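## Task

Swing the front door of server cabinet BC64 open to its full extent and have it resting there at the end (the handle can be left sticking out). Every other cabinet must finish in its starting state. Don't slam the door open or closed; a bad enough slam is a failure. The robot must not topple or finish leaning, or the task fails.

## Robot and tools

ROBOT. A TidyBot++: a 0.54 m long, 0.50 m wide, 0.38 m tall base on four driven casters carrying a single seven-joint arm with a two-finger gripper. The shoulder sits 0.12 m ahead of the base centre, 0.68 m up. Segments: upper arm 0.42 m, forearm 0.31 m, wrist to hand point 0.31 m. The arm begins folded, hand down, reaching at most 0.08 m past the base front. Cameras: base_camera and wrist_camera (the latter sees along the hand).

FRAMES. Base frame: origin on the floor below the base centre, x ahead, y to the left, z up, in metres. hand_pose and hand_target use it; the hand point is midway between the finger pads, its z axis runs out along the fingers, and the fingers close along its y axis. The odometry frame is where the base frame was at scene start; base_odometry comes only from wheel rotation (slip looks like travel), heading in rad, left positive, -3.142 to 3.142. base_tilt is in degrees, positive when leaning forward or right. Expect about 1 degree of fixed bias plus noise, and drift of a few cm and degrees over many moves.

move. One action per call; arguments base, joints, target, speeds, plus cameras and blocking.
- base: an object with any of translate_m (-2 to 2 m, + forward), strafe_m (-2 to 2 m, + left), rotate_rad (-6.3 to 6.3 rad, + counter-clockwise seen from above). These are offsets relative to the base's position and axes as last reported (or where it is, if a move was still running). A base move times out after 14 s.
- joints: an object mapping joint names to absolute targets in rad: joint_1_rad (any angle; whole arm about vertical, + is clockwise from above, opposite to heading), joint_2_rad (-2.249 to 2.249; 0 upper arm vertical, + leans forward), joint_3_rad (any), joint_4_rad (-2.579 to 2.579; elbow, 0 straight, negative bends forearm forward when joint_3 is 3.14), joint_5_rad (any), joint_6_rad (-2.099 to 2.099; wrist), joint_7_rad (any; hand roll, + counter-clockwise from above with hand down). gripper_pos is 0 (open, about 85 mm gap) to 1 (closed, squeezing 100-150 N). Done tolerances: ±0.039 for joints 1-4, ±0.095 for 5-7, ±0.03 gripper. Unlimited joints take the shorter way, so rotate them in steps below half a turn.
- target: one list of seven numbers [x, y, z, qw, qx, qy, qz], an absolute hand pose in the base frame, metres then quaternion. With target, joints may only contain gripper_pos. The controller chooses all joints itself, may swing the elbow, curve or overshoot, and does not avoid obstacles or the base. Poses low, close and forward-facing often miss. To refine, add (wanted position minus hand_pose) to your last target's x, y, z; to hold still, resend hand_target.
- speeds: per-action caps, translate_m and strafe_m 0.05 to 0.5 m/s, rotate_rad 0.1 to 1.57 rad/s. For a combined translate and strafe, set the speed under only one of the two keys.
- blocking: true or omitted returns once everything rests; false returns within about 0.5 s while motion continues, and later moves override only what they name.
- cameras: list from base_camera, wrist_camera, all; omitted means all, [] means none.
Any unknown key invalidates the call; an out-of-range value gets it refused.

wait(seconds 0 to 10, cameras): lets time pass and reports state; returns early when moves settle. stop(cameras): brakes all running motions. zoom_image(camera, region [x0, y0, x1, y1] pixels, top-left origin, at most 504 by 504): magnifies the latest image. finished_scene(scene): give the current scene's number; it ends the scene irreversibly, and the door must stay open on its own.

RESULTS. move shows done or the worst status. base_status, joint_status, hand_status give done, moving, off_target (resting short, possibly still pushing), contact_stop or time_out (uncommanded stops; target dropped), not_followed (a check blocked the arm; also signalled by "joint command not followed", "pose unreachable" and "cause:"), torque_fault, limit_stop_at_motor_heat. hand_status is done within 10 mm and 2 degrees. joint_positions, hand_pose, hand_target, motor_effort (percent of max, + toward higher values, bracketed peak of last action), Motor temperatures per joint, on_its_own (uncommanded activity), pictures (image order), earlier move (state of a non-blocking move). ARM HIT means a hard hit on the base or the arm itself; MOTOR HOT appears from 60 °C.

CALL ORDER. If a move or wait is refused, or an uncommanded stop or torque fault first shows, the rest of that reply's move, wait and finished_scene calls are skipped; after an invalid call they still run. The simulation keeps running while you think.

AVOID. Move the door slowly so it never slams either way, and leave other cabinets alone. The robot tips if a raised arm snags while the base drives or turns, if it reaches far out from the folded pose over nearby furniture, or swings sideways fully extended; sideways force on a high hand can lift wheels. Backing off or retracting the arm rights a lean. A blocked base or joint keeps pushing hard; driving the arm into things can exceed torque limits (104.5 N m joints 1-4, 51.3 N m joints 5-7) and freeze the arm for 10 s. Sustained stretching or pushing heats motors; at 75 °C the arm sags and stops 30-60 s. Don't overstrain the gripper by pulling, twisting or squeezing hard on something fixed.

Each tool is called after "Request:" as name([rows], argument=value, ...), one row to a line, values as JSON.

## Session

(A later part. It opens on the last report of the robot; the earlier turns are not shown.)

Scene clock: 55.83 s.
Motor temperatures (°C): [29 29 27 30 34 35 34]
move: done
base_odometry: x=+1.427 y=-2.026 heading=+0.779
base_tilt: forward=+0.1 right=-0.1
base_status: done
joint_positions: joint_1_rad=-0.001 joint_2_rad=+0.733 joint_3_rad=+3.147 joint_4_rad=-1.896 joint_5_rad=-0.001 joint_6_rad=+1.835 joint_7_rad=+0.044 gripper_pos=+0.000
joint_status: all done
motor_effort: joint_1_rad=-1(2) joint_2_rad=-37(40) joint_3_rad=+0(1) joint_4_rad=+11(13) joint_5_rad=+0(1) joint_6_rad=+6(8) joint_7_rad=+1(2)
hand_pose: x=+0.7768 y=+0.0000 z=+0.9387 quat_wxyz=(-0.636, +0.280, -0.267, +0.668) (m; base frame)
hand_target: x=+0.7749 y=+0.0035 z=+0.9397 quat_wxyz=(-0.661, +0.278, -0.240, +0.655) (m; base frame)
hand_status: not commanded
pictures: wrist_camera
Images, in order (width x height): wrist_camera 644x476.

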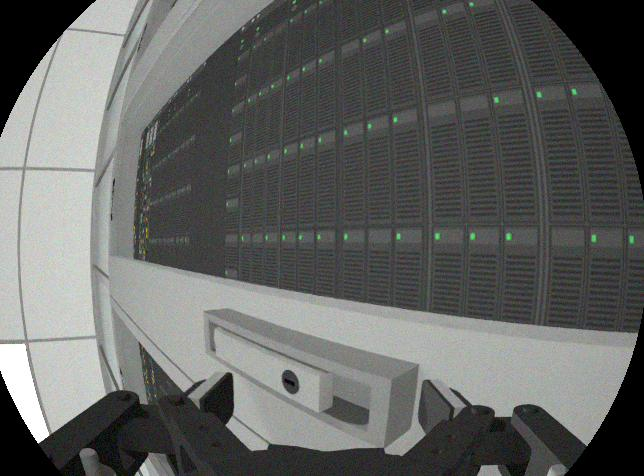

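Request:
move(base={"translate_m":-0.035}, speeds={"translate_m":0.1}, cameras=[])

Request:
move(joints={"joint_1_rad":-0.01,"joint_2_rad":0.717,"joint_4_rad":-1.80,"joint_6_rad":1.768}, cameras=["wrist_camera"])

Request:
zoom_image(camera="wrist_camera", region=[220, 250, 480, 476])

Scene clock: 58.70 s.
Motor temperatures (°C): [29 29 27 30 34 35 34]
move: done
base_odometry: x=+1.402 y=-2.051 heading=+0.779
base_tilt: forward=+0.1 right=+0.0
base_status: done
joint_positions: joint_1_rad=-0.001 joint_2_rad=+0.735 joint_3_rad=+3.147 joint_4_rad=-1.895 joint_5_rad=-0.001 joint_6_rad=+1.837 joint_7_rad=+0.044 gripper_pos=+0.000
joint_status: not commanded
motor_effort: joint_1_rad=-1(2) joint_2_rad=-38(40) joint_3_rad=+0(1) joint_4_rad=+11(13) joint_5_rad=+0(1) joint_6_rad=+6(8) joint_7_rad=+1(1)
hand_pose: x=+0.7769 y=+0.0000 z=+0.9383 quat_wxyz=(-0.636, +0.279, -0.266, +0.668) (m; base frame)
hand_target: x=+0.7749 y=+0.0035 z=+0.9397 quat_wxyz=(-0.661, +0.278, -0.240, +0.655) (m; base frame)
hand_status: not commanded
pictures: none
No camera images: "cameras" was empty.

Scene clock: 59.53 s.
Motor temperatures (°C): [29 29 27 30 34 35 34]
move: done
base_odometry: x=+1.402 y=-2.051 heading=+0.779
base_tilt: forward=+0.1 right=-0.1
base_status: not commanded
joint_positions: joint_1_rad=-0.001 joint_2_rad=+0.720 joint_3_rad=+3.147 joint_4_rad=-1.827 joint_5_rad=-0.001 joint_6_rad=+1.789 joint_7_rad=+0.044 gripper_pos=+0.000
joint_status: all done
motor_effort: joint_1_rad=-1(2) joint_2_rad=-38(40) joint_3_rad=+0(1) joint_4_rad=+12(13) joint_5_rad=+0(1) joint_6_rad=+6(7) joint_7_rad=+1(1)
hand_pose: x=+0.7866 y=+0.0000 z=+0.9641 quat_wxyz=(-0.641, +0.268, -0.255, +0.673) (m; base frame)
hand_target: x=+0.7909 y=+0.0236 z=+0.9711 quat_wxyz=(-0.668, +0.283, -0.234, +0.647) (m; base frame)
hand_status: not commanded
pictures: wrist_camera
Images, in order (width x height): wrist_camera 644x476.

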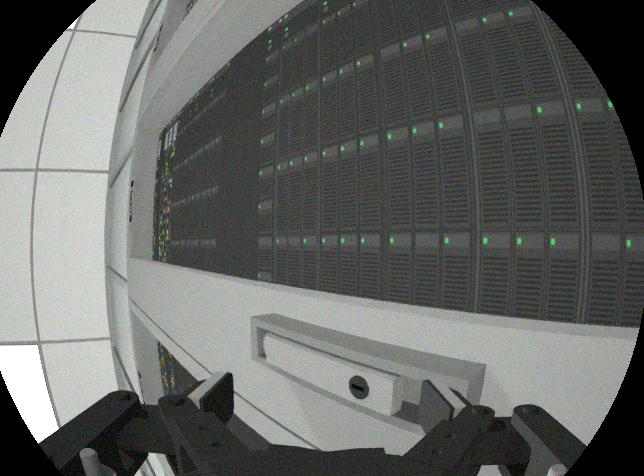

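Scaled by 1.938.

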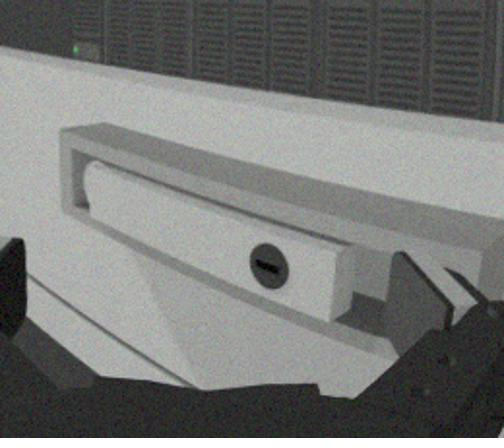

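Request:
move(joints={"joint_1_rad":-0.04,"joint_4_rad":-1.77}, base={"translate_m":0.01}, speeds={"translate_m":0.05}, cameras=["wrist_camera"])

Request:
zoom_image(camera="wrist_camera", region=[300, 290, 500, 460])

Scene clock: 61.47 s.
Motor temperatures (°C): [29 29 27 30 34 35 34]
move: done
base_odometry: x=+1.409 y=-2.044 heading=+0.779
base_tilt: forward=+0.0 right=-0.1
base_status: done
joint_positions: joint_1_rad=-0.014 joint_2_rad=+0.718 joint_3_rad=+3.159 joint_4_rad=-1.796 joint_5_rad=+0.008 joint_6_rad=+1.792 joint_7_rad=+0.042 gripper_pos=+0.000
joint_status: all done
motor_effort: joint_1_rad=-4(8) joint_2_rad=-38(43) joint_3_rad=-1(4) joint_4_rad=+13(30) joint_5_rad=+2(6) joint_6_rad=+5(7) joint_7_rad=+1(1)
hand_pose: x=+0.7863 y=+0.0078 z=+0.9775 quat_wxyz=(-0.648, +0.261, -0.238, +0.675) (m; base frame)
hand_target: x=+0.7905 y=+0.0439 z=+0.9830 quat_wxyz=(-0.681, +0.277, -0.220, +0.641) (m; base frame)
hand_status: not commanded
pictures: wrist_camera
Images, in order (width x height): wrist_camera 644x476.

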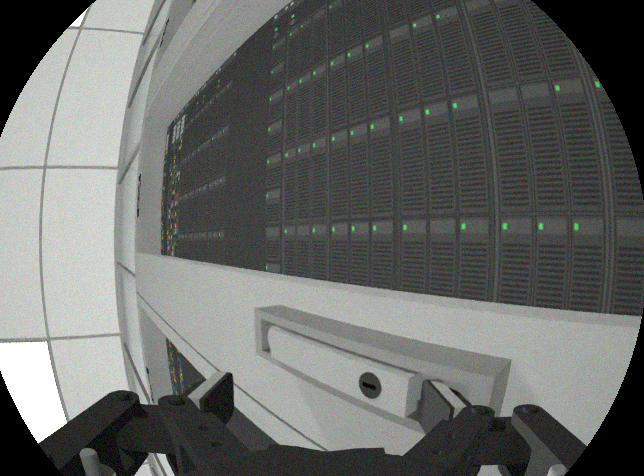

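Scaled by 2.520.

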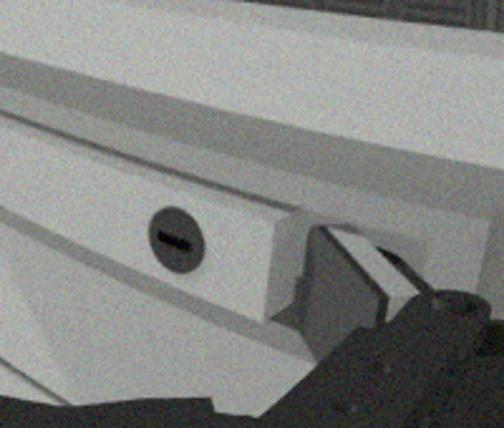

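Request:
move(joints={"joint_1_rad":-0.022}, base={"translate_m":0.015}, speeds={"translate_m":0.05}, cameras=["wrist_camera"])

Request:
zoom_image(camera="wrist_camera", region=[300, 290, 500, 460])

Scene clock: 63.13 s.
Motor temperatures (°C): [29 29 27 30 34 35 34]
move: done
base_odometry: x=+1.420 y=-2.033 heading=+0.779
base_tilt: forward=+0.1 right=-0.1
base_status: done
joint_positions: joint_1_rad=-0.013 joint_2_rad=+0.706 joint_3_rad=+3.159 joint_4_rad=-1.802 joint_5_rad=+0.008 joint_6_rad=+1.803 joint_7_rad=+0.042 gripper_pos=+0.000
joint_status: all done
motor_effort: joint_1_rad=-3(5) joint_2_rad=-39(40) joint_3_rad=+0(2) joint_4_rad=+18(27) joint_5_rad=+2(4) joint_6_rad=+3(6) joint_7_rad=+1(1)
hand_pose: x=+0.7798 y=+0.0070 z=+0.9860 quat_wxyz=(-0.650, +0.255, -0.232, +0.677) (m; base frame)
hand_target: x=+0.7912 y=+0.0318 z=+0.9830 quat_wxyz=(-0.676, +0.275, -0.223, +0.647) (m; base frame)
hand_status: not commanded
pictures: wrist_camera
Images, in order (width x height): wrist_camera 644x476.

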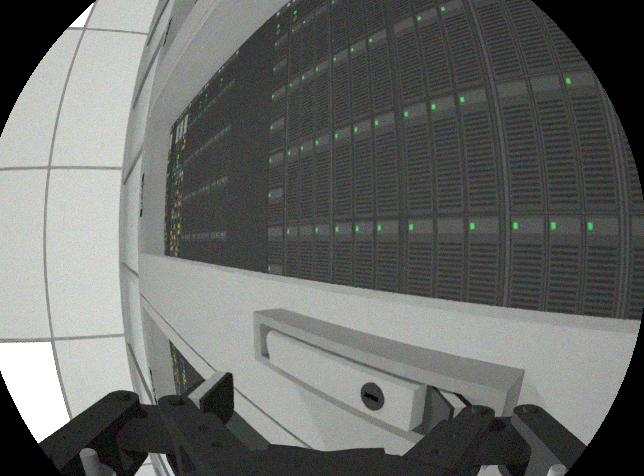

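Scaled by 2.520.

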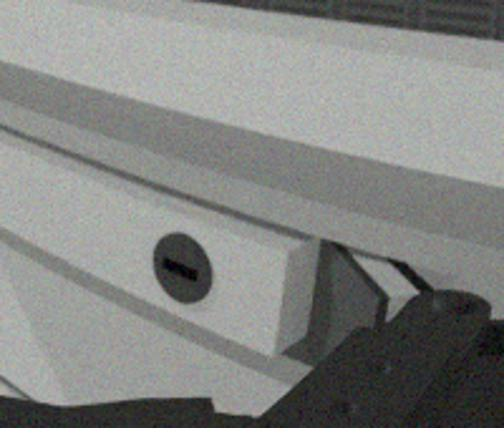

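Request:
move(joints={"joint_4_rad":-1.72}, cameras=[])

Request:
move(base={"translate_m":-0.025}, speeds={"translate_m":0.05}, cameras=["wrist_camera"])

Request:
zoom_image(camera="wrist_camera", region=[300, 290, 500, 460])

Scene clock: 64.23 s.
Motor temperatures (°C): [29 29 27 31 34 35 34]
move: off_target
base_odometry: x=+1.420 y=-2.033 heading=+0.779
base_tilt: forward=+0.0 right=-0.1
base_status: not commanded
joint_positions: joint_1_rad=-0.013 joint_2_rad=+0.706 joint_3_rad=+3.159 joint_4_rad=-1.801 joint_5_rad=+0.008 joint_6_rad=+1.803 joint_7_rad=+0.042 gripper_pos=+0.000
joint_status: joint_4_rad off_target (ended at -1.801, target -1.720)
motor_effort: joint_1_rad=-3(4) joint_2_rad=-39(42) joint_3_rad=-1(2) joint_4_rad=+21(22) joint_5_rad=+3(3) joint_6_rad=+1(3) joint_7_rad=+1(1)
hand_pose: x=+0.7800 y=+0.0071 z=+0.9860 quat_wxyz=(-0.650, +0.255, -0.232, +0.677) (m; base frame)
hand_target: x=+0.7915 y=+0.0320 z=+1.0028 quat_wxyz=(-0.681, +0.258, -0.206, +0.653) (m; base frame)
hand_status: not commanded
pictures: none
No camera images: "cameras" was empty.

Scene clock: 65.17 s.
Motor temperatures (°C): [29 29 27 31 34 35 34]
move: done
base_odometry: x=+1.402 y=-2.051 heading=+0.779
base_tilt: forward=+0.1 right=-0.1
base_status: done
joint_positions: joint_1_rad=-0.013 joint_2_rad=+0.715 joint_3_rad=+3.159 joint_4_rad=-1.759 joint_5_rad=+0.010 joint_6_rad=+1.758 joint_7_rad=+0.042 gripper_pos=+0.000
joint_status: not commanded
on_its_own: joint_4_rad moved +0.041 toward your old target -1.720
motor_effort: joint_1_rad=-3(5) joint_2_rad=-43(46) joint_3_rad=+0(2) joint_4_rad=+15(22) joint_5_rad=+1(3) joint_6_rad=+9(12) joint_7_rad=+1(1)
hand_pose: x=+0.7938 y=+0.0077 z=+0.9874 quat_wxyz=(-0.648, +0.260, -0.236, +0.676) (m; base frame)
hand_target: x=+0.7915 y=+0.0320 z=+1.0028 quat_wxyz=(-0.681, +0.258, -0.206, +0.653) (m; base frame)
hand_status: not commanded
pictures: wrist_camera
Images, in order (width x height): wrist_camera 644x476.

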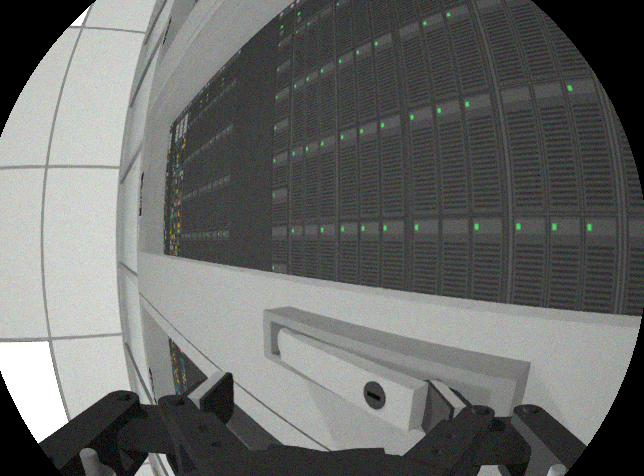

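Scaled by 2.520.

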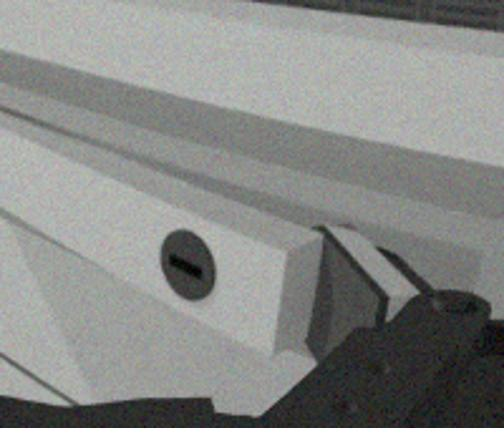

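Request:
move(base={"translate_m":-0.02}, speeds={"translate_m":0.05}, cameras=["wrist_camera"])

Request:
zoom_image(camera="wrist_camera", region=[240, 290, 500, 460])

Scene clock: 66.63 s.
Motor temperatures (°C): [29 29 27 31 34 35 34]
move: done
base_odometry: x=+1.387 y=-2.065 heading=+0.780
base_tilt: forward=+0.1 right=-0.1
base_status: done
joint_positions: joint_1_rad=-0.013 joint_2_rad=+0.716 joint_3_rad=+3.159 joint_4_rad=-1.755 joint_5_rad=+0.011 joint_6_rad=+1.757 joint_7_rad=+0.042 gripper_pos=+0.000
joint_status: not commanded
motor_effort: joint_1_rad=-1(3) joint_2_rad=-42(47) joint_3_rad=+0(1) joint_4_rad=+15(15) joint_5_rad=+0(1) joint_6_rad=+8(11) joint_7_rad=+1(2)
hand_pose: x=+0.7944 y=+0.0081 z=+0.9880 quat_wxyz=(-0.649, +0.259, -0.235, +0.676) (m; base frame)
hand_target: x=+0.7915 y=+0.0320 z=+1.0028 quat_wxyz=(-0.681, +0.258, -0.206, +0.653) (m; base frame)
hand_status: not commanded
pictures: wrist_camera
Images, in order (width x height): wrist_camera 644x476.

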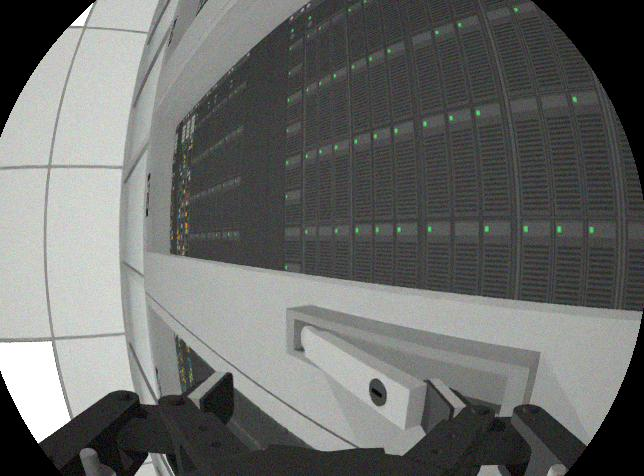

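Scaled by 1.938.

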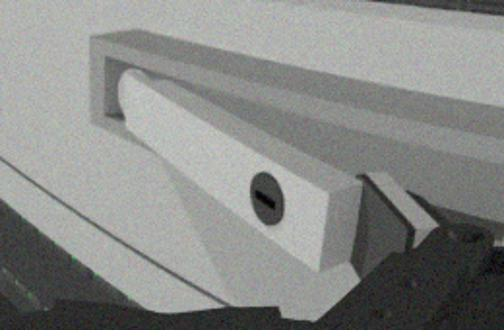

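Excellent. Continue.

Request:
move(base={"translate_m":-0.02}, speeds={"translate_m":0.05}, cameras=[])

Request:
move(base={"translate_m":-0.02}, speeds={"translate_m":0.05}, cameras=["wrist_camera"])

Request:
move(base={"translate_m":-0.02}, speeds={"translate_m":0.05}, cameras=["wrist_camera"])

Scene clock: 68.27 s.
Motor temperatures (°C): [29 29 27 31 34 35 34]
move: done
base_odometry: x=+1.373 y=-2.079 heading=+0.780
base_tilt: forward=+0.1 right=+0.0
base_status: done
joint_positions: joint_1_rad=-0.013 joint_2_rad=+0.716 joint_3_rad=+3.159 joint_4_rad=-1.754 joint_5_rad=+0.011 joint_6_rad=+1.757 joint_7_rad=+0.042 gripper_pos=+0.000
joint_status: not commanded
motor_effort: joint_1_rad=-1(2) joint_2_rad=-41(47) joint_3_rad=+0(1) joint_4_rad=+14(15) joint_5_rad=+0(1) joint_6_rad=+7(11) joint_7_rad=+1(1)
hand_pose: x=+0.7944 y=+0.0081 z=+0.9889 quat_wxyz=(-0.649, +0.259, -0.234, +0.676) (m; base frame)
hand_target: x=+0.7915 y=+0.0320 z=+1.0028 quat_wxyz=(-0.681, +0.258, -0.206, +0.653) (m; base frame)
hand_status: not commanded
pictures: none
No camera images: "cameras" was empty.

Scene clock: 69.10 s.
Motor temperatures (°C): [29 29 27 31 34 35 34]
move: done
base_odometry: x=+1.358 y=-2.093 heading=+0.780
base_tilt: forward=+0.1 right=-0.1
base_status: done
joint_positions: joint_1_rad=-0.013 joint_2_rad=+0.711 joint_3_rad=+3.159 joint_4_rad=-1.751 joint_5_rad=+0.011 joint_6_rad=+1.757 joint_7_rad=+0.042 gripper_pos=+0.000
joint_status: not commanded
motor_effort: joint_1_rad=+0(2) joint_2_rad=-39(47) joint_3_rad=+0(1) joint_4_rad=+13(15) joint_5_rad=+0(1) joint_6_rad=+5(10) joint_7_rad=+1(1)
hand_pose: x=+0.7931 y=+0.0081 z=+0.9929 quat_wxyz=(-0.650, +0.256, -0.232, +0.677) (m; base frame)
hand_target: x=+0.7915 y=+0.0320 z=+1.0028 quat_wxyz=(-0.681, +0.258, -0.206, +0.653) (m; base frame)
hand_status: not commanded
pictures: wrist_camera
Images, in order (width x height): wrist_camera 644x476.

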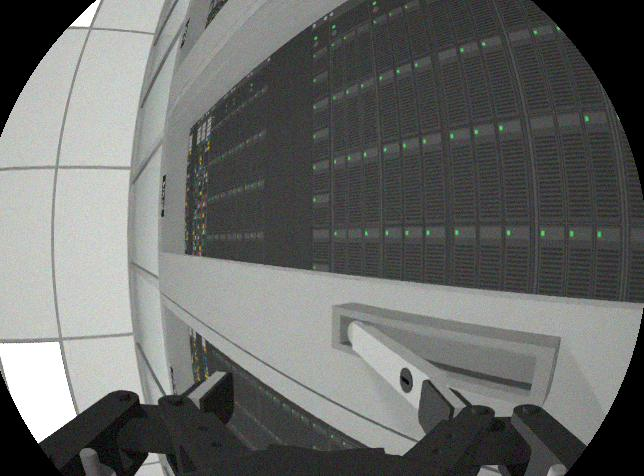

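Scene clock: 69.93 s.
Motor temperatures (°C): [29 29 27 31 34 35 34]
move: done
base_odometry: x=+1.344 y=-2.107 heading=+0.780
base_tilt: forward=+0.0 right=-0.1
base_status: done
joint_positions: joint_1_rad=-0.013 joint_2_rad=+0.710 joint_3_rad=+3.159 joint_4_rad=-1.750 joint_5_rad=+0.011 joint_6_rad=+1.757 joint_7_rad=+0.042 gripper_pos=+0.000
joint_status: not commanded
motor_effort: joint_1_rad=-1(2) joint_2_rad=-38(45) joint_3_rad=+0(1) joint_4_rad=+13(14) joint_5_rad=+0(1) joint_6_rad=+5(7) joint_7_rad=+1(1)
hand_pose: x=+0.7929 y=+0.0081 z=+0.9938 quat_wxyz=(-0.650, +0.256, -0.231, +0.677) (m; base frame)
hand_target: x=+0.7915 y=+0.0320 z=+1.0028 quat_wxyz=(-0.681, +0.258, -0.206, +0.653) (m; base frame)
hand_status: not commanded
pictures: wrist_camera
Images, in order (width x height): wrist_camera 644x476.

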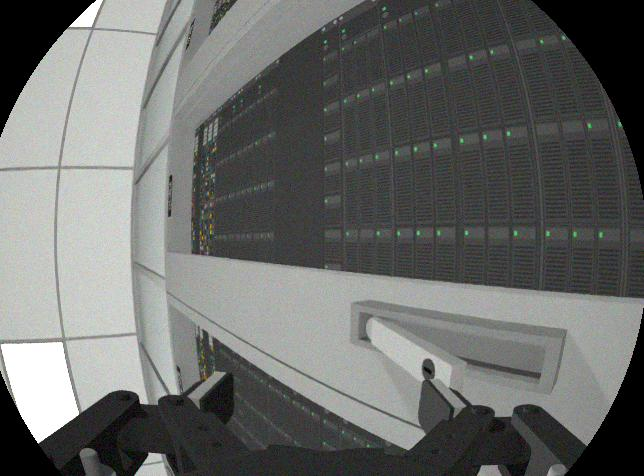

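Request:
move(base={"translate_m":-0.1}, speeds={"translate_m":0.15}, cameras=[])

Request:
move(joints={"joint_1_rad":-0.03,"joint_2_rad":-0.415,"joint_3_rad":3.14,"joint_4_rad":-2.21,"joint_5_rad":0.04,"joint_6_rad":0.24,"joint_7_rad":1.588}, cameras=["wrist_camera"])

Request:
move(base={"translate_m":0.25}, speeds={"translate_m":0.15}, cameras=["wrist_camera"])

Scene clock: 72.80 s.
Motor temperatures (°C): [29 29 27 31 34 35 34]
move: done
base_odometry: x=+1.273 y=-2.178 heading=+0.780
base_tilt: forward=+0.0 right=-0.1
base_status: done
joint_positions: joint_1_rad=-0.013 joint_2_rad=+0.709 joint_3_rad=+3.159 joint_4_rad=-1.748 joint_5_rad=+0.011 joint_6_rad=+1.757 joint_7_rad=+0.042 gripper_pos=+0.000
joint_status: not commanded
motor_effort: joint_1_rad=-1(1) joint_2_rad=-39(42) joint_3_rad=+0(1) joint_4_rad=+13(14) joint_5_rad=+0(1) joint_6_rad=+6(7) joint_7_rad=+1(1)
hand_pose: x=+0.7927 y=+0.0081 z=+0.9951 quat_wxyz=(-0.651, +0.255, -0.230, +0.677) (m; base frame)
hand_target: x=+0.7915 y=+0.0320 z=+1.0028 quat_wxyz=(-0.681, +0.258, -0.206, +0.653) (m; base frame)
hand_status: not commanded
pictures: none
No camera images: "cameras" was empty.

Scene clock: 75.63 s.
Motor temperatures (°C): [29 29 27 31 34 35 34]
move: done
base_odometry: x=+1.273 y=-2.178 heading=+0.780
base_tilt: forward=+0.0 right=-0.1
base_status: not commanded
joint_positions: joint_1_rad=-0.013 joint_2_rad=-0.398 joint_3_rad=+3.158 joint_4_rad=-2.187 joint_5_rad=+0.011 joint_6_rad=+0.281 joint_7_rad=+1.542 gripper_pos=+0.000
joint_status: all done
motor_effort: joint_1_rad=+0(2) joint_2_rad=-7(41) joint_3_rad=+1(2) joint_4_rad=+22(22) joint_5_rad=+0(2) joint_6_rad=+9(10) joint_7_rad=+1(2)
hand_pose: x=+0.5738 y=-0.0006 z=+1.0207 quat_wxyz=(-0.009, +0.685, -0.008, +0.729) (m; base frame)
hand_target: x=+0.5667 y=+0.0186 z=+1.0018 quat_wxyz=(+0.006, +0.701, +0.034, +0.713) (m; base frame)
hand_status: not commanded
pictures: wrist_camera
Images, in order (width x height): wrist_camera 644x476.

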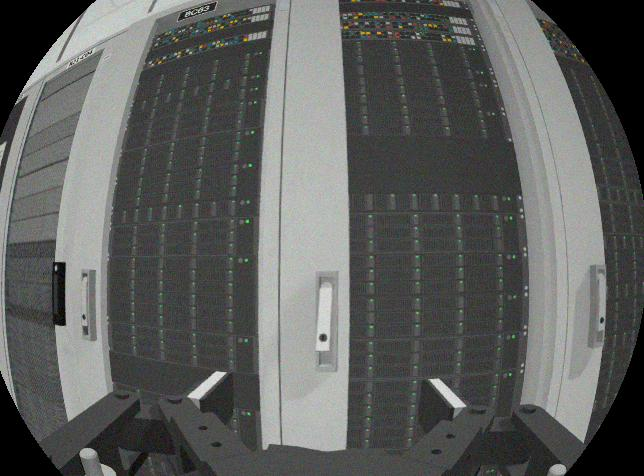

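Scene clock: 77.87 s.
Motor temperatures (°C): [29 29 27 31 34 35 34]
move: done
base_odometry: x=+1.451 y=-2.002 heading=+0.780
base_tilt: forward=+0.1 right=+0.0
base_status: done
joint_positions: joint_1_rad=-0.013 joint_2_rad=-0.409 joint_3_rad=+3.156 joint_4_rad=-2.189 joint_5_rad=+0.011 joint_6_rad=+0.277 joint_7_rad=+1.544 gripper_pos=+0.000
joint_status: not commanded
motor_effort: joint_1_rad=-1(2) joint_2_rad=-7(11) joint_3_rad=+0(2) joint_4_rad=+21(22) joint_5_rad=+1(1) joint_6_rad=+9(10) joint_7_rad=+1(1)
hand_pose: x=+0.5699 y=+0.0003 z=+1.0238 quat_wxyz=(-0.009, +0.683, -0.007, +0.731) (m; base frame)
hand_target: x=+0.5667 y=+0.0186 z=+1.0018 quat_wxyz=(+0.006, +0.701, +0.034, +0.713) (m; base frame)
hand_status: not commanded
pictures: wrist_camera
Images, in order (width x height): wrist_camera 644x476.

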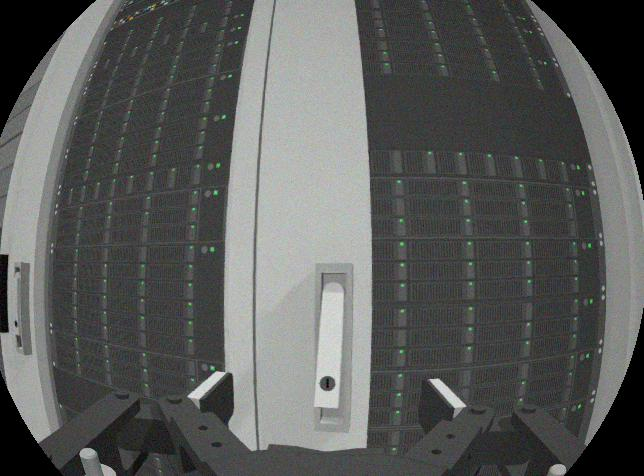

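Request:
move(joints={"joint_4_rad":-2.335,"joint_6_rad":0.33}, cameras=[])

Request:
move(base={"translate_m":0.11}, speeds={"translate_m":0.1}, cameras=["wrist_camera"])

Scene clock: 79.63 s.
Motor temperatures (°C): [29 29 27 31 34 35 34]
move: done
base_odometry: x=+1.451 y=-2.002 heading=+0.780
base_tilt: forward=+0.0 right=+0.0
base_status: not commanded
joint_positions: joint_1_rad=-0.013 joint_2_rad=-0.409 joint_3_rad=+3.156 joint_4_rad=-2.319 joint_5_rad=+0.011 joint_6_rad=+0.289 joint_7_rad=+1.544 gripper_pos=+0.000
joint_status: all done
motor_effort: joint_1_rad=+0(1) joint_2_rad=-6(7) joint_3_rad=+1(1) joint_4_rad=+20(23) joint_5_rad=+0(1) joint_6_rad=+8(10) joint_7_rad=+1(1)
hand_pose: x=+0.5592 y=+0.0008 z=+0.9475 quat_wxyz=(-0.009, +0.725, -0.007, +0.689) (m; base frame)
hand_target: x=+0.5555 y=+0.0193 z=+0.9532 quat_wxyz=(+0.004, +0.713, +0.036, +0.700) (m; base frame)
hand_status: not commanded
pictures: none
No camera images: "cameras" was empty.

Scene clock: 81.27 s.
Motor temperatures (°C): [29 29 27 31 34 35 34]
move: done
base_odometry: x=+1.529 y=-1.924 heading=+0.780
base_tilt: forward=+0.0 right=+0.0
base_status: done
joint_positions: joint_1_rad=-0.013 joint_2_rad=-0.411 joint_3_rad=+3.156 joint_4_rad=-2.319 joint_5_rad=+0.011 joint_6_rad=+0.289 joint_7_rad=+1.544 gripper_pos=+0.000
joint_status: not commanded
motor_effort: joint_1_rad=+0(2) joint_2_rad=-6(10) joint_3_rad=+1(2) joint_4_rad=+20(21) joint_5_rad=+1(1) joint_6_rad=+8(10) joint_7_rad=+1(1)
hand_pose: x=+0.5585 y=+0.0008 z=+0.9485 quat_wxyz=(-0.009, +0.724, -0.007, +0.690) (m; base frame)
hand_target: x=+0.5555 y=+0.0193 z=+0.9532 quat_wxyz=(+0.004, +0.713, +0.036, +0.700) (m; base frame)
hand_status: not commanded
pictures: wrist_camera
Images, in order (width x height): wrist_camera 644x476.

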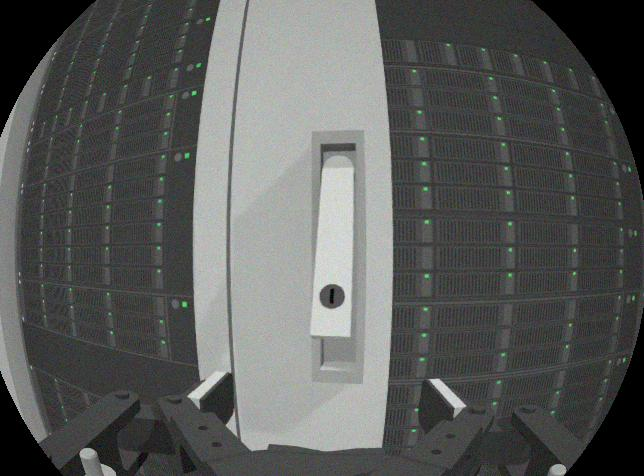

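Request:
move(joints={"joint_4_rad":-2.28,"joint_6_rad":0.26}, cameras=["wrist_camera"])

Scene clock: 82.43 s.
Motor temperatures (°C): [29 29 27 31 34 35 34]
move: done
base_odometry: x=+1.529 y=-1.924 heading=+0.780
base_tilt: forward=+0.1 right=-0.1
base_status: not commanded
joint_positions: joint_1_rad=-0.013 joint_2_rad=-0.411 joint_3_rad=+3.156 joint_4_rad=-2.302 joint_5_rad=+0.011 joint_6_rad=+0.271 joint_7_rad=+1.544 gripper_pos=+0.000
joint_status: all done
motor_effort: joint_1_rad=-1(1) joint_2_rad=-6(7) joint_3_rad=+0(2) joint_4_rad=+21(22) joint_5_rad=+1(1) joint_6_rad=+9(10) joint_7_rad=+1(1)
hand_pose: x=+0.5603 y=+0.0007 z=+0.9536 quat_wxyz=(-0.009, +0.724, -0.007, +0.690) (m; base frame)
hand_target: x=+0.5609 y=+0.0186 z=+0.9650 quat_wxyz=(+0.005, +0.718, +0.035, +0.695) (m; base frame)
hand_status: not commanded
pictures: wrist_camera
Images, in order (width x height): wrist_camera 644x476.

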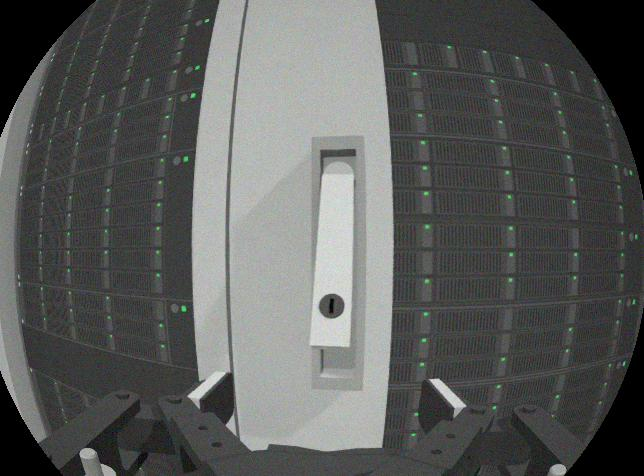

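Request:
move(joints={"joint_4_rad":-2.24,"joint_6_rad":0.22}, base={"translate_m":0.03}, speeds={"translate_m":0.1}, cameras=["wrist_camera"])

Scene clock: 83.80 s.
Motor temperatures (°C): [29 29 27 31 34 35 34]
move: done
base_odometry: x=+1.550 y=-1.903 heading=+0.780
base_tilt: forward=+0.0 right=-0.1
base_status: done
joint_positions: joint_1_rad=-0.013 joint_2_rad=-0.413 joint_3_rad=+3.156 joint_4_rad=-2.266 joint_5_rad=+0.011 joint_6_rad=+0.247 joint_7_rad=+1.544 gripper_pos=+0.000
joint_status: all done
motor_effort: joint_1_rad=-1(1) joint_2_rad=-6(9) joint_3_rad=+0(1) joint_4_rad=+20(22) joint_5_rad=+0(1) joint_6_rad=+8(10) joint_7_rad=+1(1)
hand_pose: x=+0.5633 y=+0.0006 z=+0.9685 quat_wxyz=(-0.009, +0.720, -0.007, +0.694) (m; base frame)
hand_target: x=+0.5643 y=+0.0183 z=+0.9771 quat_wxyz=(+0.006, +0.718, +0.035, +0.695) (m; base frame)
hand_status: not commanded
pictures: wrist_camera
Images, in order (width x height): wrist_camera 644x476.

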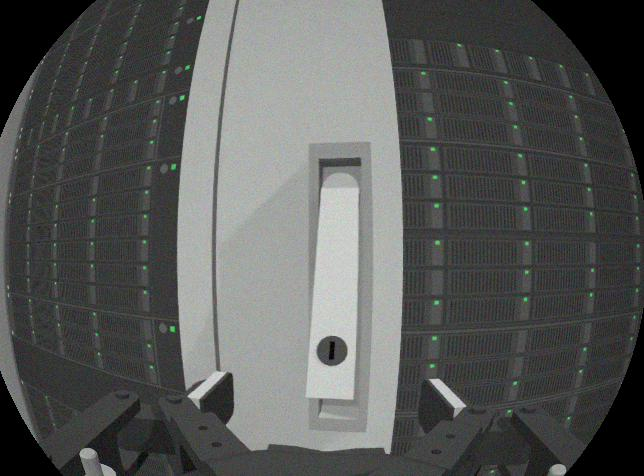

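Request:
move(joints={"joint_4_rad":-2.20,"joint_6_rad":0.20}, base={"translate_m":0.01}, speeds={"translate_m":0.1}, cameras=["wrist_camera"])

Scene clock: 84.97 s.
Motor temperatures (°C): [29 29 27 31 34 35 34]
move: done
base_odometry: x=+1.557 y=-1.896 heading=+0.780
base_tilt: forward=+0.1 right=-0.1
base_status: done
joint_positions: joint_1_rad=-0.013 joint_2_rad=-0.412 joint_3_rad=+3.156 joint_4_rad=-2.227 joint_5_rad=+0.011 joint_6_rad=+0.232 joint_7_rad=+1.544 gripper_pos=+0.000
joint_status: all done
motor_effort: joint_1_rad=-1(1) joint_2_rad=-7(12) joint_3_rad=+0(2) joint_4_rad=+20(22) joint_5_rad=+0(1) joint_6_rad=+8(10) joint_7_rad=+1(1)
hand_pose: x=+0.5668 y=+0.0004 z=+0.9877 quat_wxyz=(-0.009, +0.711, -0.007, +0.703) (m; base frame)
hand_target: x=+0.5674 y=+0.0181 z=+0.9955 quat_wxyz=(+0.006, +0.711, +0.034, +0.702) (m; base frame)
hand_status: not commanded
pictures: wrist_camera
Images, in order (width x height): wrist_camera 644x476.

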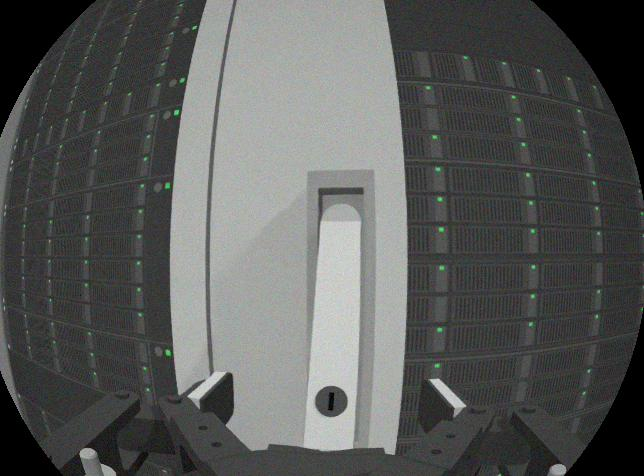

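Request:
move(joints={"gripper_pos":0.9}, cameras=["wrist_camera"])

Scene clock: 86.90 s.
Motor temperatures (°C): [29 29 27 31 34 35 34]
move: off_target
base_odometry: x=+1.557 y=-1.896 heading=+0.780
base_tilt: forward=+0.0 right=+0.0
base_status: not commanded
joint_positions: joint_1_rad=-0.012 joint_2_rad=-0.412 joint_3_rad=+3.158 joint_4_rad=-2.227 joint_5_rad=+0.011 joint_6_rad=+0.232 joint_7_rad=+1.544 gripper_pos=+0.796
joint_status: gripper_pos off_target (ended at +0.796, target +0.900)
motor_effort: joint_1_rad=-4(10) joint_2_rad=-6(7) joint_3_rad=-4(10) joint_4_rad=+22(22) joint_5_rad=+3(3) joint_6_rad=+9(10) joint_7_rad=+2(2)
hand_pose: x=+0.5668 y=-0.0012 z=+0.9877 quat_wxyz=(-0.008, +0.711, -0.008, +0.703) (m; base frame)
hand_target: x=+0.5674 y=+0.0181 z=+0.9955 quat_wxyz=(+0.006, +0.711, +0.034, +0.702) (m; base frame)
hand_status: not commanded
pictures: wrist_camera
Images, in order (width x height): wrist_camera 644x476.

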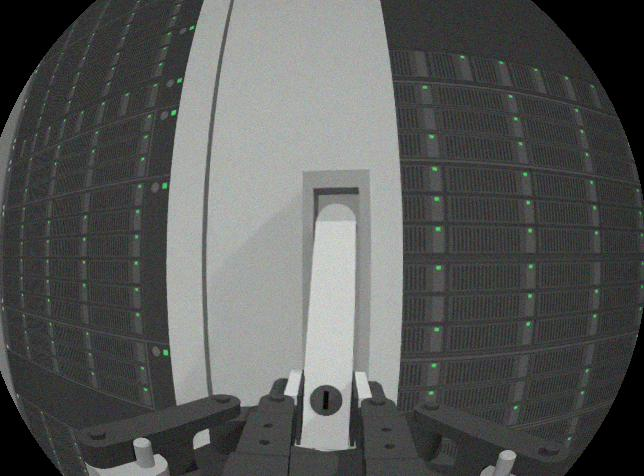

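Request:
move(joints={"joint_7_rad":1.888,"joint_4_rad":-2.18,"joint_6_rad":0.18}, base={"strafe_m":-0.024}, speeds={"strafe_m":0.05}, cameras=["wrist_camera"])

Scene clock: 88.67 s.
Motor temperatures (°C): [29 29 27 31 34 35 34]
move: done
base_odometry: x=+1.574 y=-1.913 heading=+0.781
base_tilt: forward=+0.0 right=-0.1
base_status: done
joint_positions: joint_1_rad=-0.011 joint_2_rad=-0.414 joint_3_rad=+3.157 joint_4_rad=-2.217 joint_5_rad=+0.011 joint_6_rad=+0.216 joint_7_rad=+1.837 gripper_pos=+0.796
joint_status: all done
motor_effort: joint_1_rad=-4(10) joint_2_rad=-5(6) joint_3_rad=-3(10) joint_4_rad=+22(23) joint_5_rad=+4(7) joint_6_rad=+9(10) joint_7_rad=+4(5)
hand_pose: x=+0.5672 y=-0.0012 z=+0.9897 quat_wxyz=(+0.095, +0.706, +0.096, +0.695) (m; base frame)
hand_target: x=+0.5687 y=+0.0179 z=+1.0017 quat_wxyz=(+0.111, +0.698, +0.140, +0.693) (m; base frame)
hand_status: not commanded
pictures: wrist_camera
Images, in order (width x height): wrist_camera 644x476.

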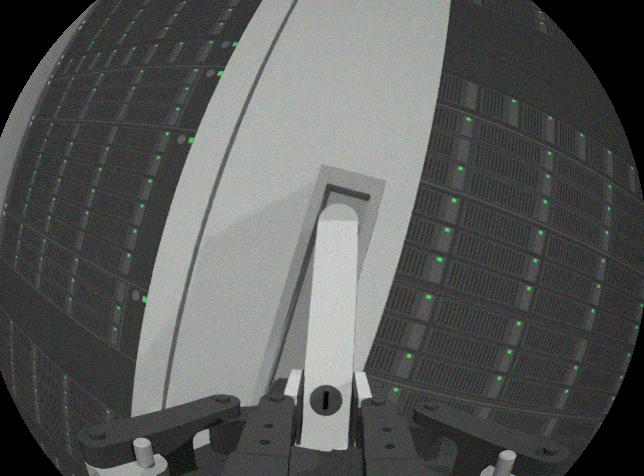

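Request:
move(joints={"joint_7_rad":2.188,"joint_4_rad":-2.15,"joint_6_rad":0.15}, base={"strafe_m":-0.022}, speeds={"strafe_m":0.05}, cameras=[])

Request:
move(joints={"joint_7_rad":2.488,"joint_4_rad":-2.10,"joint_6_rad":0.10}, base={"strafe_m":-0.018}, speeds={"strafe_m":0.05}, cameras=["wrist_camera"])

Scene clock: 90.20 s.
Motor temperatures (°C): [29 29 27 31 34 35 34]
move: off_target
base_odometry: x=+1.590 y=-1.928 heading=+0.781
base_tilt: forward=+0.0 right=+0.0
base_status: done
joint_positions: joint_1_rad=-0.011 joint_2_rad=-0.418 joint_3_rad=+3.159 joint_4_rad=-2.191 joint_5_rad=+0.011 joint_6_rad=+0.187 joint_7_rad=+2.137 gripper_pos=+0.796
joint_status: joint_4_rad off_target (ended at -2.191, target -2.150); the others done
motor_effort: joint_1_rad=-4(10) joint_2_rad=-3(5) joint_3_rad=-4(10) joint_4_rad=+22(23) joint_5_rad=+4(7) joint_6_rad=+8(10) joint_7_rad=+4(6)
hand_pose: x=+0.5676 y=-0.0022 z=+0.9986 quat_wxyz=(+0.198, +0.684, +0.199, +0.673) (m; base frame)
hand_target: x=+0.5704 y=+0.0176 z=+1.0110 quat_wxyz=(+0.214, +0.670, +0.242, +0.669) (m; base frame)
hand_status: not commanded
pictures: none
No camera images: "cameras" was empty.

Scene clock: 91.27 s.
Motor temperatures (°C): [29 29 27 31 34 35 34]
move: off_target
base_odometry: x=+1.603 y=-1.941 heading=+0.781
base_tilt: forward=+0.0 right=+0.0
base_status: done
joint_positions: joint_1_rad=-0.012 joint_2_rad=-0.426 joint_3_rad=+3.162 joint_4_rad=-2.144 joint_5_rad=+0.011 joint_6_rad=+0.131 joint_7_rad=+2.433 gripper_pos=+0.796
joint_status: joint_4_rad off_target (ended at -2.144, target -2.100); the others done
motor_effort: joint_1_rad=-1(9) joint_2_rad=-1(3) joint_3_rad=-1(10) joint_4_rad=+22(24) joint_5_rad=+3(6) joint_6_rad=+9(10) joint_7_rad=+4(5)
hand_pose: x=+0.5676 y=-0.0038 z=+1.0141 quat_wxyz=(+0.295, +0.648, +0.297, +0.636) (m; base frame)
hand_target: x=+0.5726 y=+0.0171 z=+1.0265 quat_wxyz=(+0.312, +0.626, +0.339, +0.629) (m; base frame)
hand_status: not commanded
pictures: wrist_camera
Images, in order (width x height): wrist_camera 644x476.

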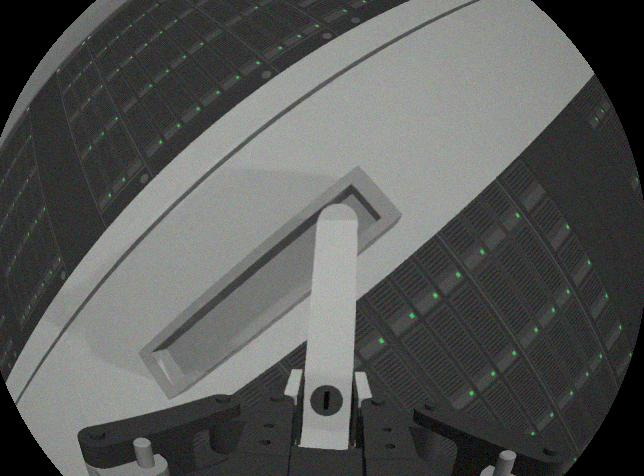

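Request:
move(joints={"joint_7_rad":2.788,"joint_4_rad":-2.04,"joint_6_rad":0.04}, base={"strafe_m":-0.012}, speeds={"strafe_m":0.05}, cameras=[])

Request:
move(joints={"joint_7_rad":3.13,"joint_4_rad":-1.96,"joint_6_rad":-0.04}, base={"strafe_m":-0.005}, speeds={"strafe_m":0.05}, cameras=[])

Request:
move(joints={"joint_7_rad":3.26,"joint_4_rad":-1.94,"joint_6_rad":-0.06}, cameras=["wrist_camera"])

Scene clock: 93.10 s.
Motor temperatures (°C): [29 29 27 31 34 35 34]
move: off_target
base_odometry: x=+1.612 y=-1.950 heading=+0.781
base_tilt: forward=+0.0 right=-0.1
base_status: done
joint_positions: joint_1_rad=-0.013 joint_2_rad=-0.435 joint_3_rad=+3.162 joint_4_rad=-2.085 joint_5_rad=+0.011 joint_6_rad=+0.062 joint_7_rad=+2.720 gripper_pos=+0.796
joint_status: joint_4_rad off_target (ended at -2.085, target -2.040); the others done
motor_effort: joint_1_rad=-6(6) joint_2_rad=+2(2) joint_3_rad=-6(6) joint_4_rad=+24(24) joint_5_rad=+5(6) joint_6_rad=+11(11) joint_7_rad=+5(6)
hand_pose: x=+0.5665 y=-0.0035 z=+1.0333 quat_wxyz=(+0.383, +0.599, +0.387, +0.587) (m; base frame)
hand_target: x=+0.5742 y=+0.0164 z=+1.0454 quat_wxyz=(+0.404, +0.569, +0.428, +0.574) (m; base frame)
hand_status: not commanded
pictures: none
No camera images: "cameras" was empty.

Scene clock: 94.27 s.
Motor temperatures (°C): [29 29 27 31 34 35 34]
move: off_target
base_odometry: x=+1.615 y=-1.953 heading=+0.782
base_tilt: forward=+0.0 right=+0.0
base_status: done
joint_positions: joint_1_rad=-0.013 joint_2_rad=-0.440 joint_3_rad=+3.165 joint_4_rad=-2.005 joint_5_rad=+0.011 joint_6_rad=-0.020 joint_7_rad=+3.058 gripper_pos=+0.796
joint_status: joint_4_rad off_target (ended at -2.005, target -1.960); the others done
motor_effort: joint_1_rad=-7(10) joint_2_rad=+3(4) joint_3_rad=-7(12) joint_4_rad=+23(25) joint_5_rad=+5(6) joint_6_rad=+12(12) joint_7_rad=+5(7)
hand_pose: x=+0.5657 y=-0.0058 z=+1.0598 quat_wxyz=(+0.477, +0.526, +0.481, +0.515) (m; base frame)
hand_target: x=+0.5746 y=+0.0154 z=+1.0705 quat_wxyz=(+0.496, +0.488, +0.518, +0.497) (m; base frame)
hand_status: not commanded
pictures: none
No camera images: "cameras" was empty.

Scene clock: 95.17 s.
Motor temperatures (°C): [29 29 27 31 34 35 34]
move: off_target
base_odometry: x=+1.615 y=-1.953 heading=+0.782
base_tilt: forward=+0.0 right=+0.0
base_status: not commanded
joint_positions: joint_1_rad=-0.013 joint_2_rad=-0.440 joint_3_rad=+3.166 joint_4_rad=-1.980 joint_5_rad=+0.011 joint_6_rad=-0.039 joint_7_rad=+3.193 gripper_pos=+0.796
joint_status: joint_4_rad off_target (ended at -1.980, target -1.940); the others done
motor_effort: joint_1_rad=-4(7) joint_2_rad=-1(3) joint_3_rad=-5(7) joint_4_rad=+23(25) joint_5_rad=+7(7) joint_6_rad=+9(13) joint_7_rad=+8(8)
hand_pose: x=+0.5656 y=-0.0067 z=+1.0694 quat_wxyz=(+0.513, +0.491, +0.513, +0.482) (m; base frame)
hand_target: x=+0.5744 y=+0.0152 z=+1.0768 quat_wxyz=(+0.528, +0.454, +0.549, +0.463) (m; base frame)
hand_status: not commanded
pictures: wrist_camera
Images, in order (width x height): wrist_camera 644x476.

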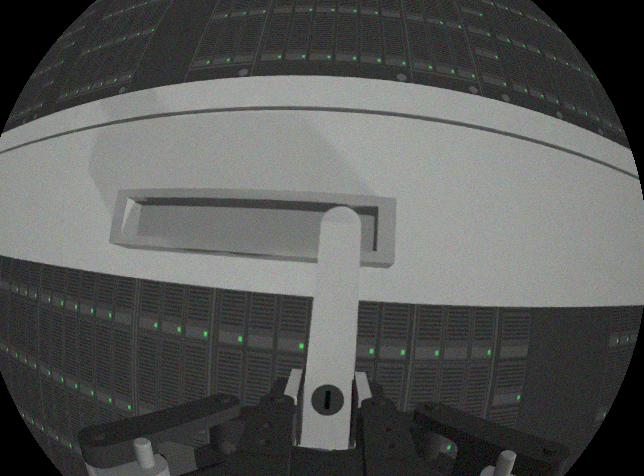

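Request:
move(base={"translate_m":-0.04}, speeds={"translate_m":0.05}, cameras=["wrist_camera"])

Scene clock: 97.07 s.
Motor temperatures (°C): [29 29 27 31 34 35 34]
move: done
base_odometry: x=+1.587 y=-1.981 heading=+0.782
base_tilt: forward=+0.0 right=-0.1
base_status: done
joint_positions: joint_1_rad=-0.013 joint_2_rad=-0.427 joint_3_rad=+3.166 joint_4_rad=-1.970 joint_5_rad=+0.011 joint_6_rad=-0.041 joint_7_rad=+3.193 gripper_pos=+0.796
joint_status: not commanded
motor_effort: joint_1_rad=-2(6) joint_2_rad=-7(11) joint_3_rad=-4(7) joint_4_rad=+22(25) joint_5_rad=+6(7) joint_6_rad=+8(10) joint_7_rad=+7(8)
hand_pose: x=+0.5704 y=-0.0068 z=+1.0695 quat_wxyz=(+0.512, +0.492, +0.514, +0.481) (m; base frame)
hand_target: x=+0.5744 y=+0.0152 z=+1.0768 quat_wxyz=(+0.528, +0.454, +0.549, +0.463) (m; base frame)
hand_status: not commanded
pictures: wrist_camera
Images, in order (width x height): wrist_camera 644x476.

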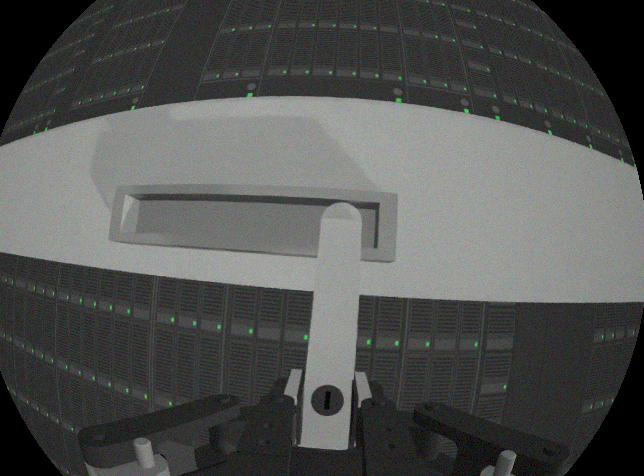

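Request:
move(base={"rotate_rad":0.3,"translate_m":-0.101,"strafe_m":-0.21}, speeds={"translate_m":0.15,"rotate_rad":0.2}, cameras=["wrist_camera"])

Request:
move(base={"rotate_rad":0.3,"translate_m":-0.101,"strafe_m":-0.21}, speeds={"translate_m":0.15,"rotate_rad":0.2}, cameras=["wrist_camera"])

Scene clock: 99.70 s.
Motor temperatures (°C): [29 29 27 31 34 35 34]
move: done
base_odometry: x=+1.664 y=-2.202 heading=+1.083
base_tilt: forward=+0.0 right=+0.0
base_status: done
joint_positions: joint_1_rad=-0.019 joint_2_rad=-0.425 joint_3_rad=+3.152 joint_4_rad=-1.968 joint_5_rad=+0.011 joint_6_rad=-0.042 joint_7_rad=+3.193 gripper_pos=+0.796
joint_status: not commanded
motor_effort: joint_1_rad=-1(7) joint_2_rad=-6(9) joint_3_rad=-1(9) joint_4_rad=+23(24) joint_5_rad=+7(8) joint_6_rad=+8(10) joint_7_rad=+8(8)
hand_pose: x=+0.5713 y=+0.0037 z=+1.0695 quat_wxyz=(+0.508, +0.486, +0.520, +0.484) (m; base frame)
hand_target: x=+0.5744 y=+0.0152 z=+1.0768 quat_wxyz=(+0.528, +0.454, +0.549, +0.463) (m; base frame)
hand_status: not commanded
pictures: wrist_camera
Images, in order (width x height): wrist_camera 644x476.

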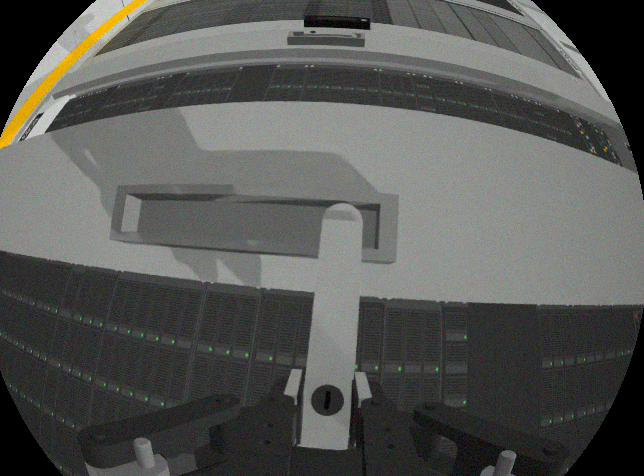

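Scene clock: 101.87 s.
Motor temperatures (°C): [29 29 27 31 34 35 34]
move: done
base_odometry: x=+1.802 y=-2.389 heading=+1.384
base_tilt: forward=+0.0 right=+0.0
base_status: done
joint_positions: joint_1_rad=-0.026 joint_2_rad=-0.421 joint_3_rad=+3.145 joint_4_rad=-1.965 joint_5_rad=+0.011 joint_6_rad=-0.043 joint_7_rad=+3.193 gripper_pos=+0.796
joint_status: not commanded
motor_effort: joint_1_rad=+0(5) joint_2_rad=-7(10) joint_3_rad=+0(6) joint_4_rad=+21(24) joint_5_rad=+8(8) joint_6_rad=+7(10) joint_7_rad=+8(9)
hand_pose: x=+0.5723 y=+0.0109 z=+1.0696 quat_wxyz=(+0.506, +0.483, +0.524, +0.486) (m; base frame)
hand_target: x=+0.5744 y=+0.0152 z=+1.0768 quat_wxyz=(+0.528, +0.454, +0.549, +0.463) (m; base frame)
hand_status: not commanded
pictures: wrist_camera
Images, in order (width x height): wrist_camera 644x476.

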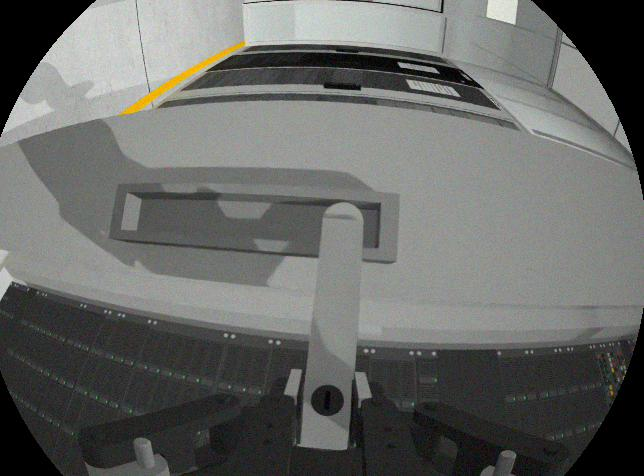

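Request:
move(base={"rotate_rad":0.3,"translate_m":-0.101,"strafe_m":-0.21}, speeds={"translate_m":0.15,"rotate_rad":0.2}, cameras=[])

Request:
move(base={"rotate_rad":0.3,"translate_m":-0.101,"strafe_m":-0.21}, speeds={"translate_m":0.15,"rotate_rad":0.2})

Scene clock: 104.53 s.
Motor temperatures (°C): [29 29 27 31 34 35 34]
move: done
base_odometry: x=+1.990 y=-2.528 heading=+1.684
base_tilt: forward=+0.0 right=-0.1
base_status: done
joint_positions: joint_1_rad=-0.031 joint_2_rad=-0.420 joint_3_rad=+3.140 joint_4_rad=-1.963 joint_5_rad=+0.011 joint_6_rad=-0.045 joint_7_rad=+3.193 gripper_pos=+0.796
joint_status: not commanded
motor_effort: joint_1_rad=+1(5) joint_2_rad=-7(11) joint_3_rad=+0(6) joint_4_rad=+23(24) joint_5_rad=+8(9) joint_6_rad=+8(10) joint_7_rad=+8(9)
hand_pose: x=+0.5726 y=+0.0162 z=+1.0696 quat_wxyz=(+0.503, +0.480, +0.528, +0.488) (m; base frame)
hand_target: x=+0.5744 y=+0.0152 z=+1.0768 quat_wxyz=(+0.528, +0.454, +0.549, +0.463) (m; base frame)
hand_status: not commanded
pictures: none
No camera images: "cameras" was empty.

Scene clock: 106.73 s.
Motor temperatures (°C): [29 29 27 31 34 35 34]
move: done
base_odometry: x=+2.210 y=-2.604 heading=+1.985
base_tilt: forward=+0.0 right=-0.1
base_status: done
joint_positions: joint_1_rad=-0.035 joint_2_rad=-0.419 joint_3_rad=+3.137 joint_4_rad=-1.962 joint_5_rad=+0.011 joint_6_rad=-0.045 joint_7_rad=+3.193 gripper_pos=+0.796
joint_status: not commanded
motor_effort: joint_1_rad=+1(5) joint_2_rad=-7(10) joint_3_rad=+1(6) joint_4_rad=+22(25) joint_5_rad=+8(8) joint_6_rad=+7(10) joint_7_rad=+8(9)
hand_pose: x=+0.5728 y=+0.0195 z=+1.0696 quat_wxyz=(+0.502, +0.478, +0.529, +0.489) (m; base frame)
hand_target: x=+0.5744 y=+0.0152 z=+1.0768 quat_wxyz=(+0.528, +0.454, +0.549, +0.463) (m; base frame)
hand_status: not commanded
pictures: base_camera, wrist_camera
Images, in order (width x height): base_camera 644x364, wrist_camera 644x476.

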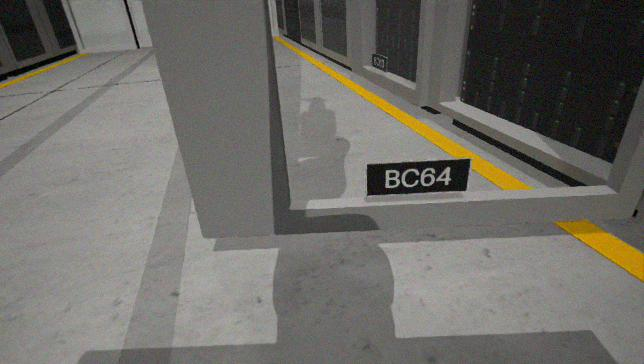

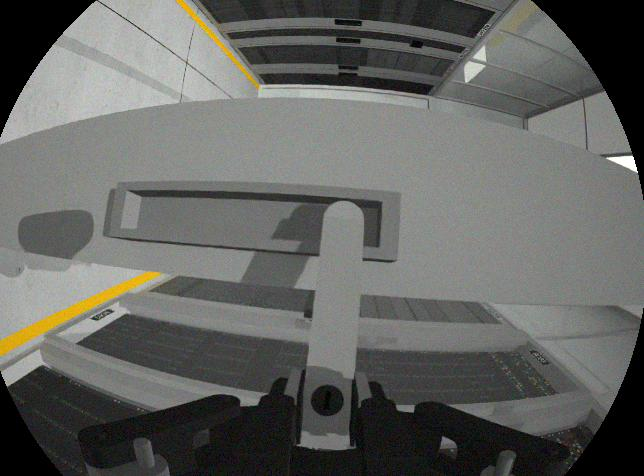

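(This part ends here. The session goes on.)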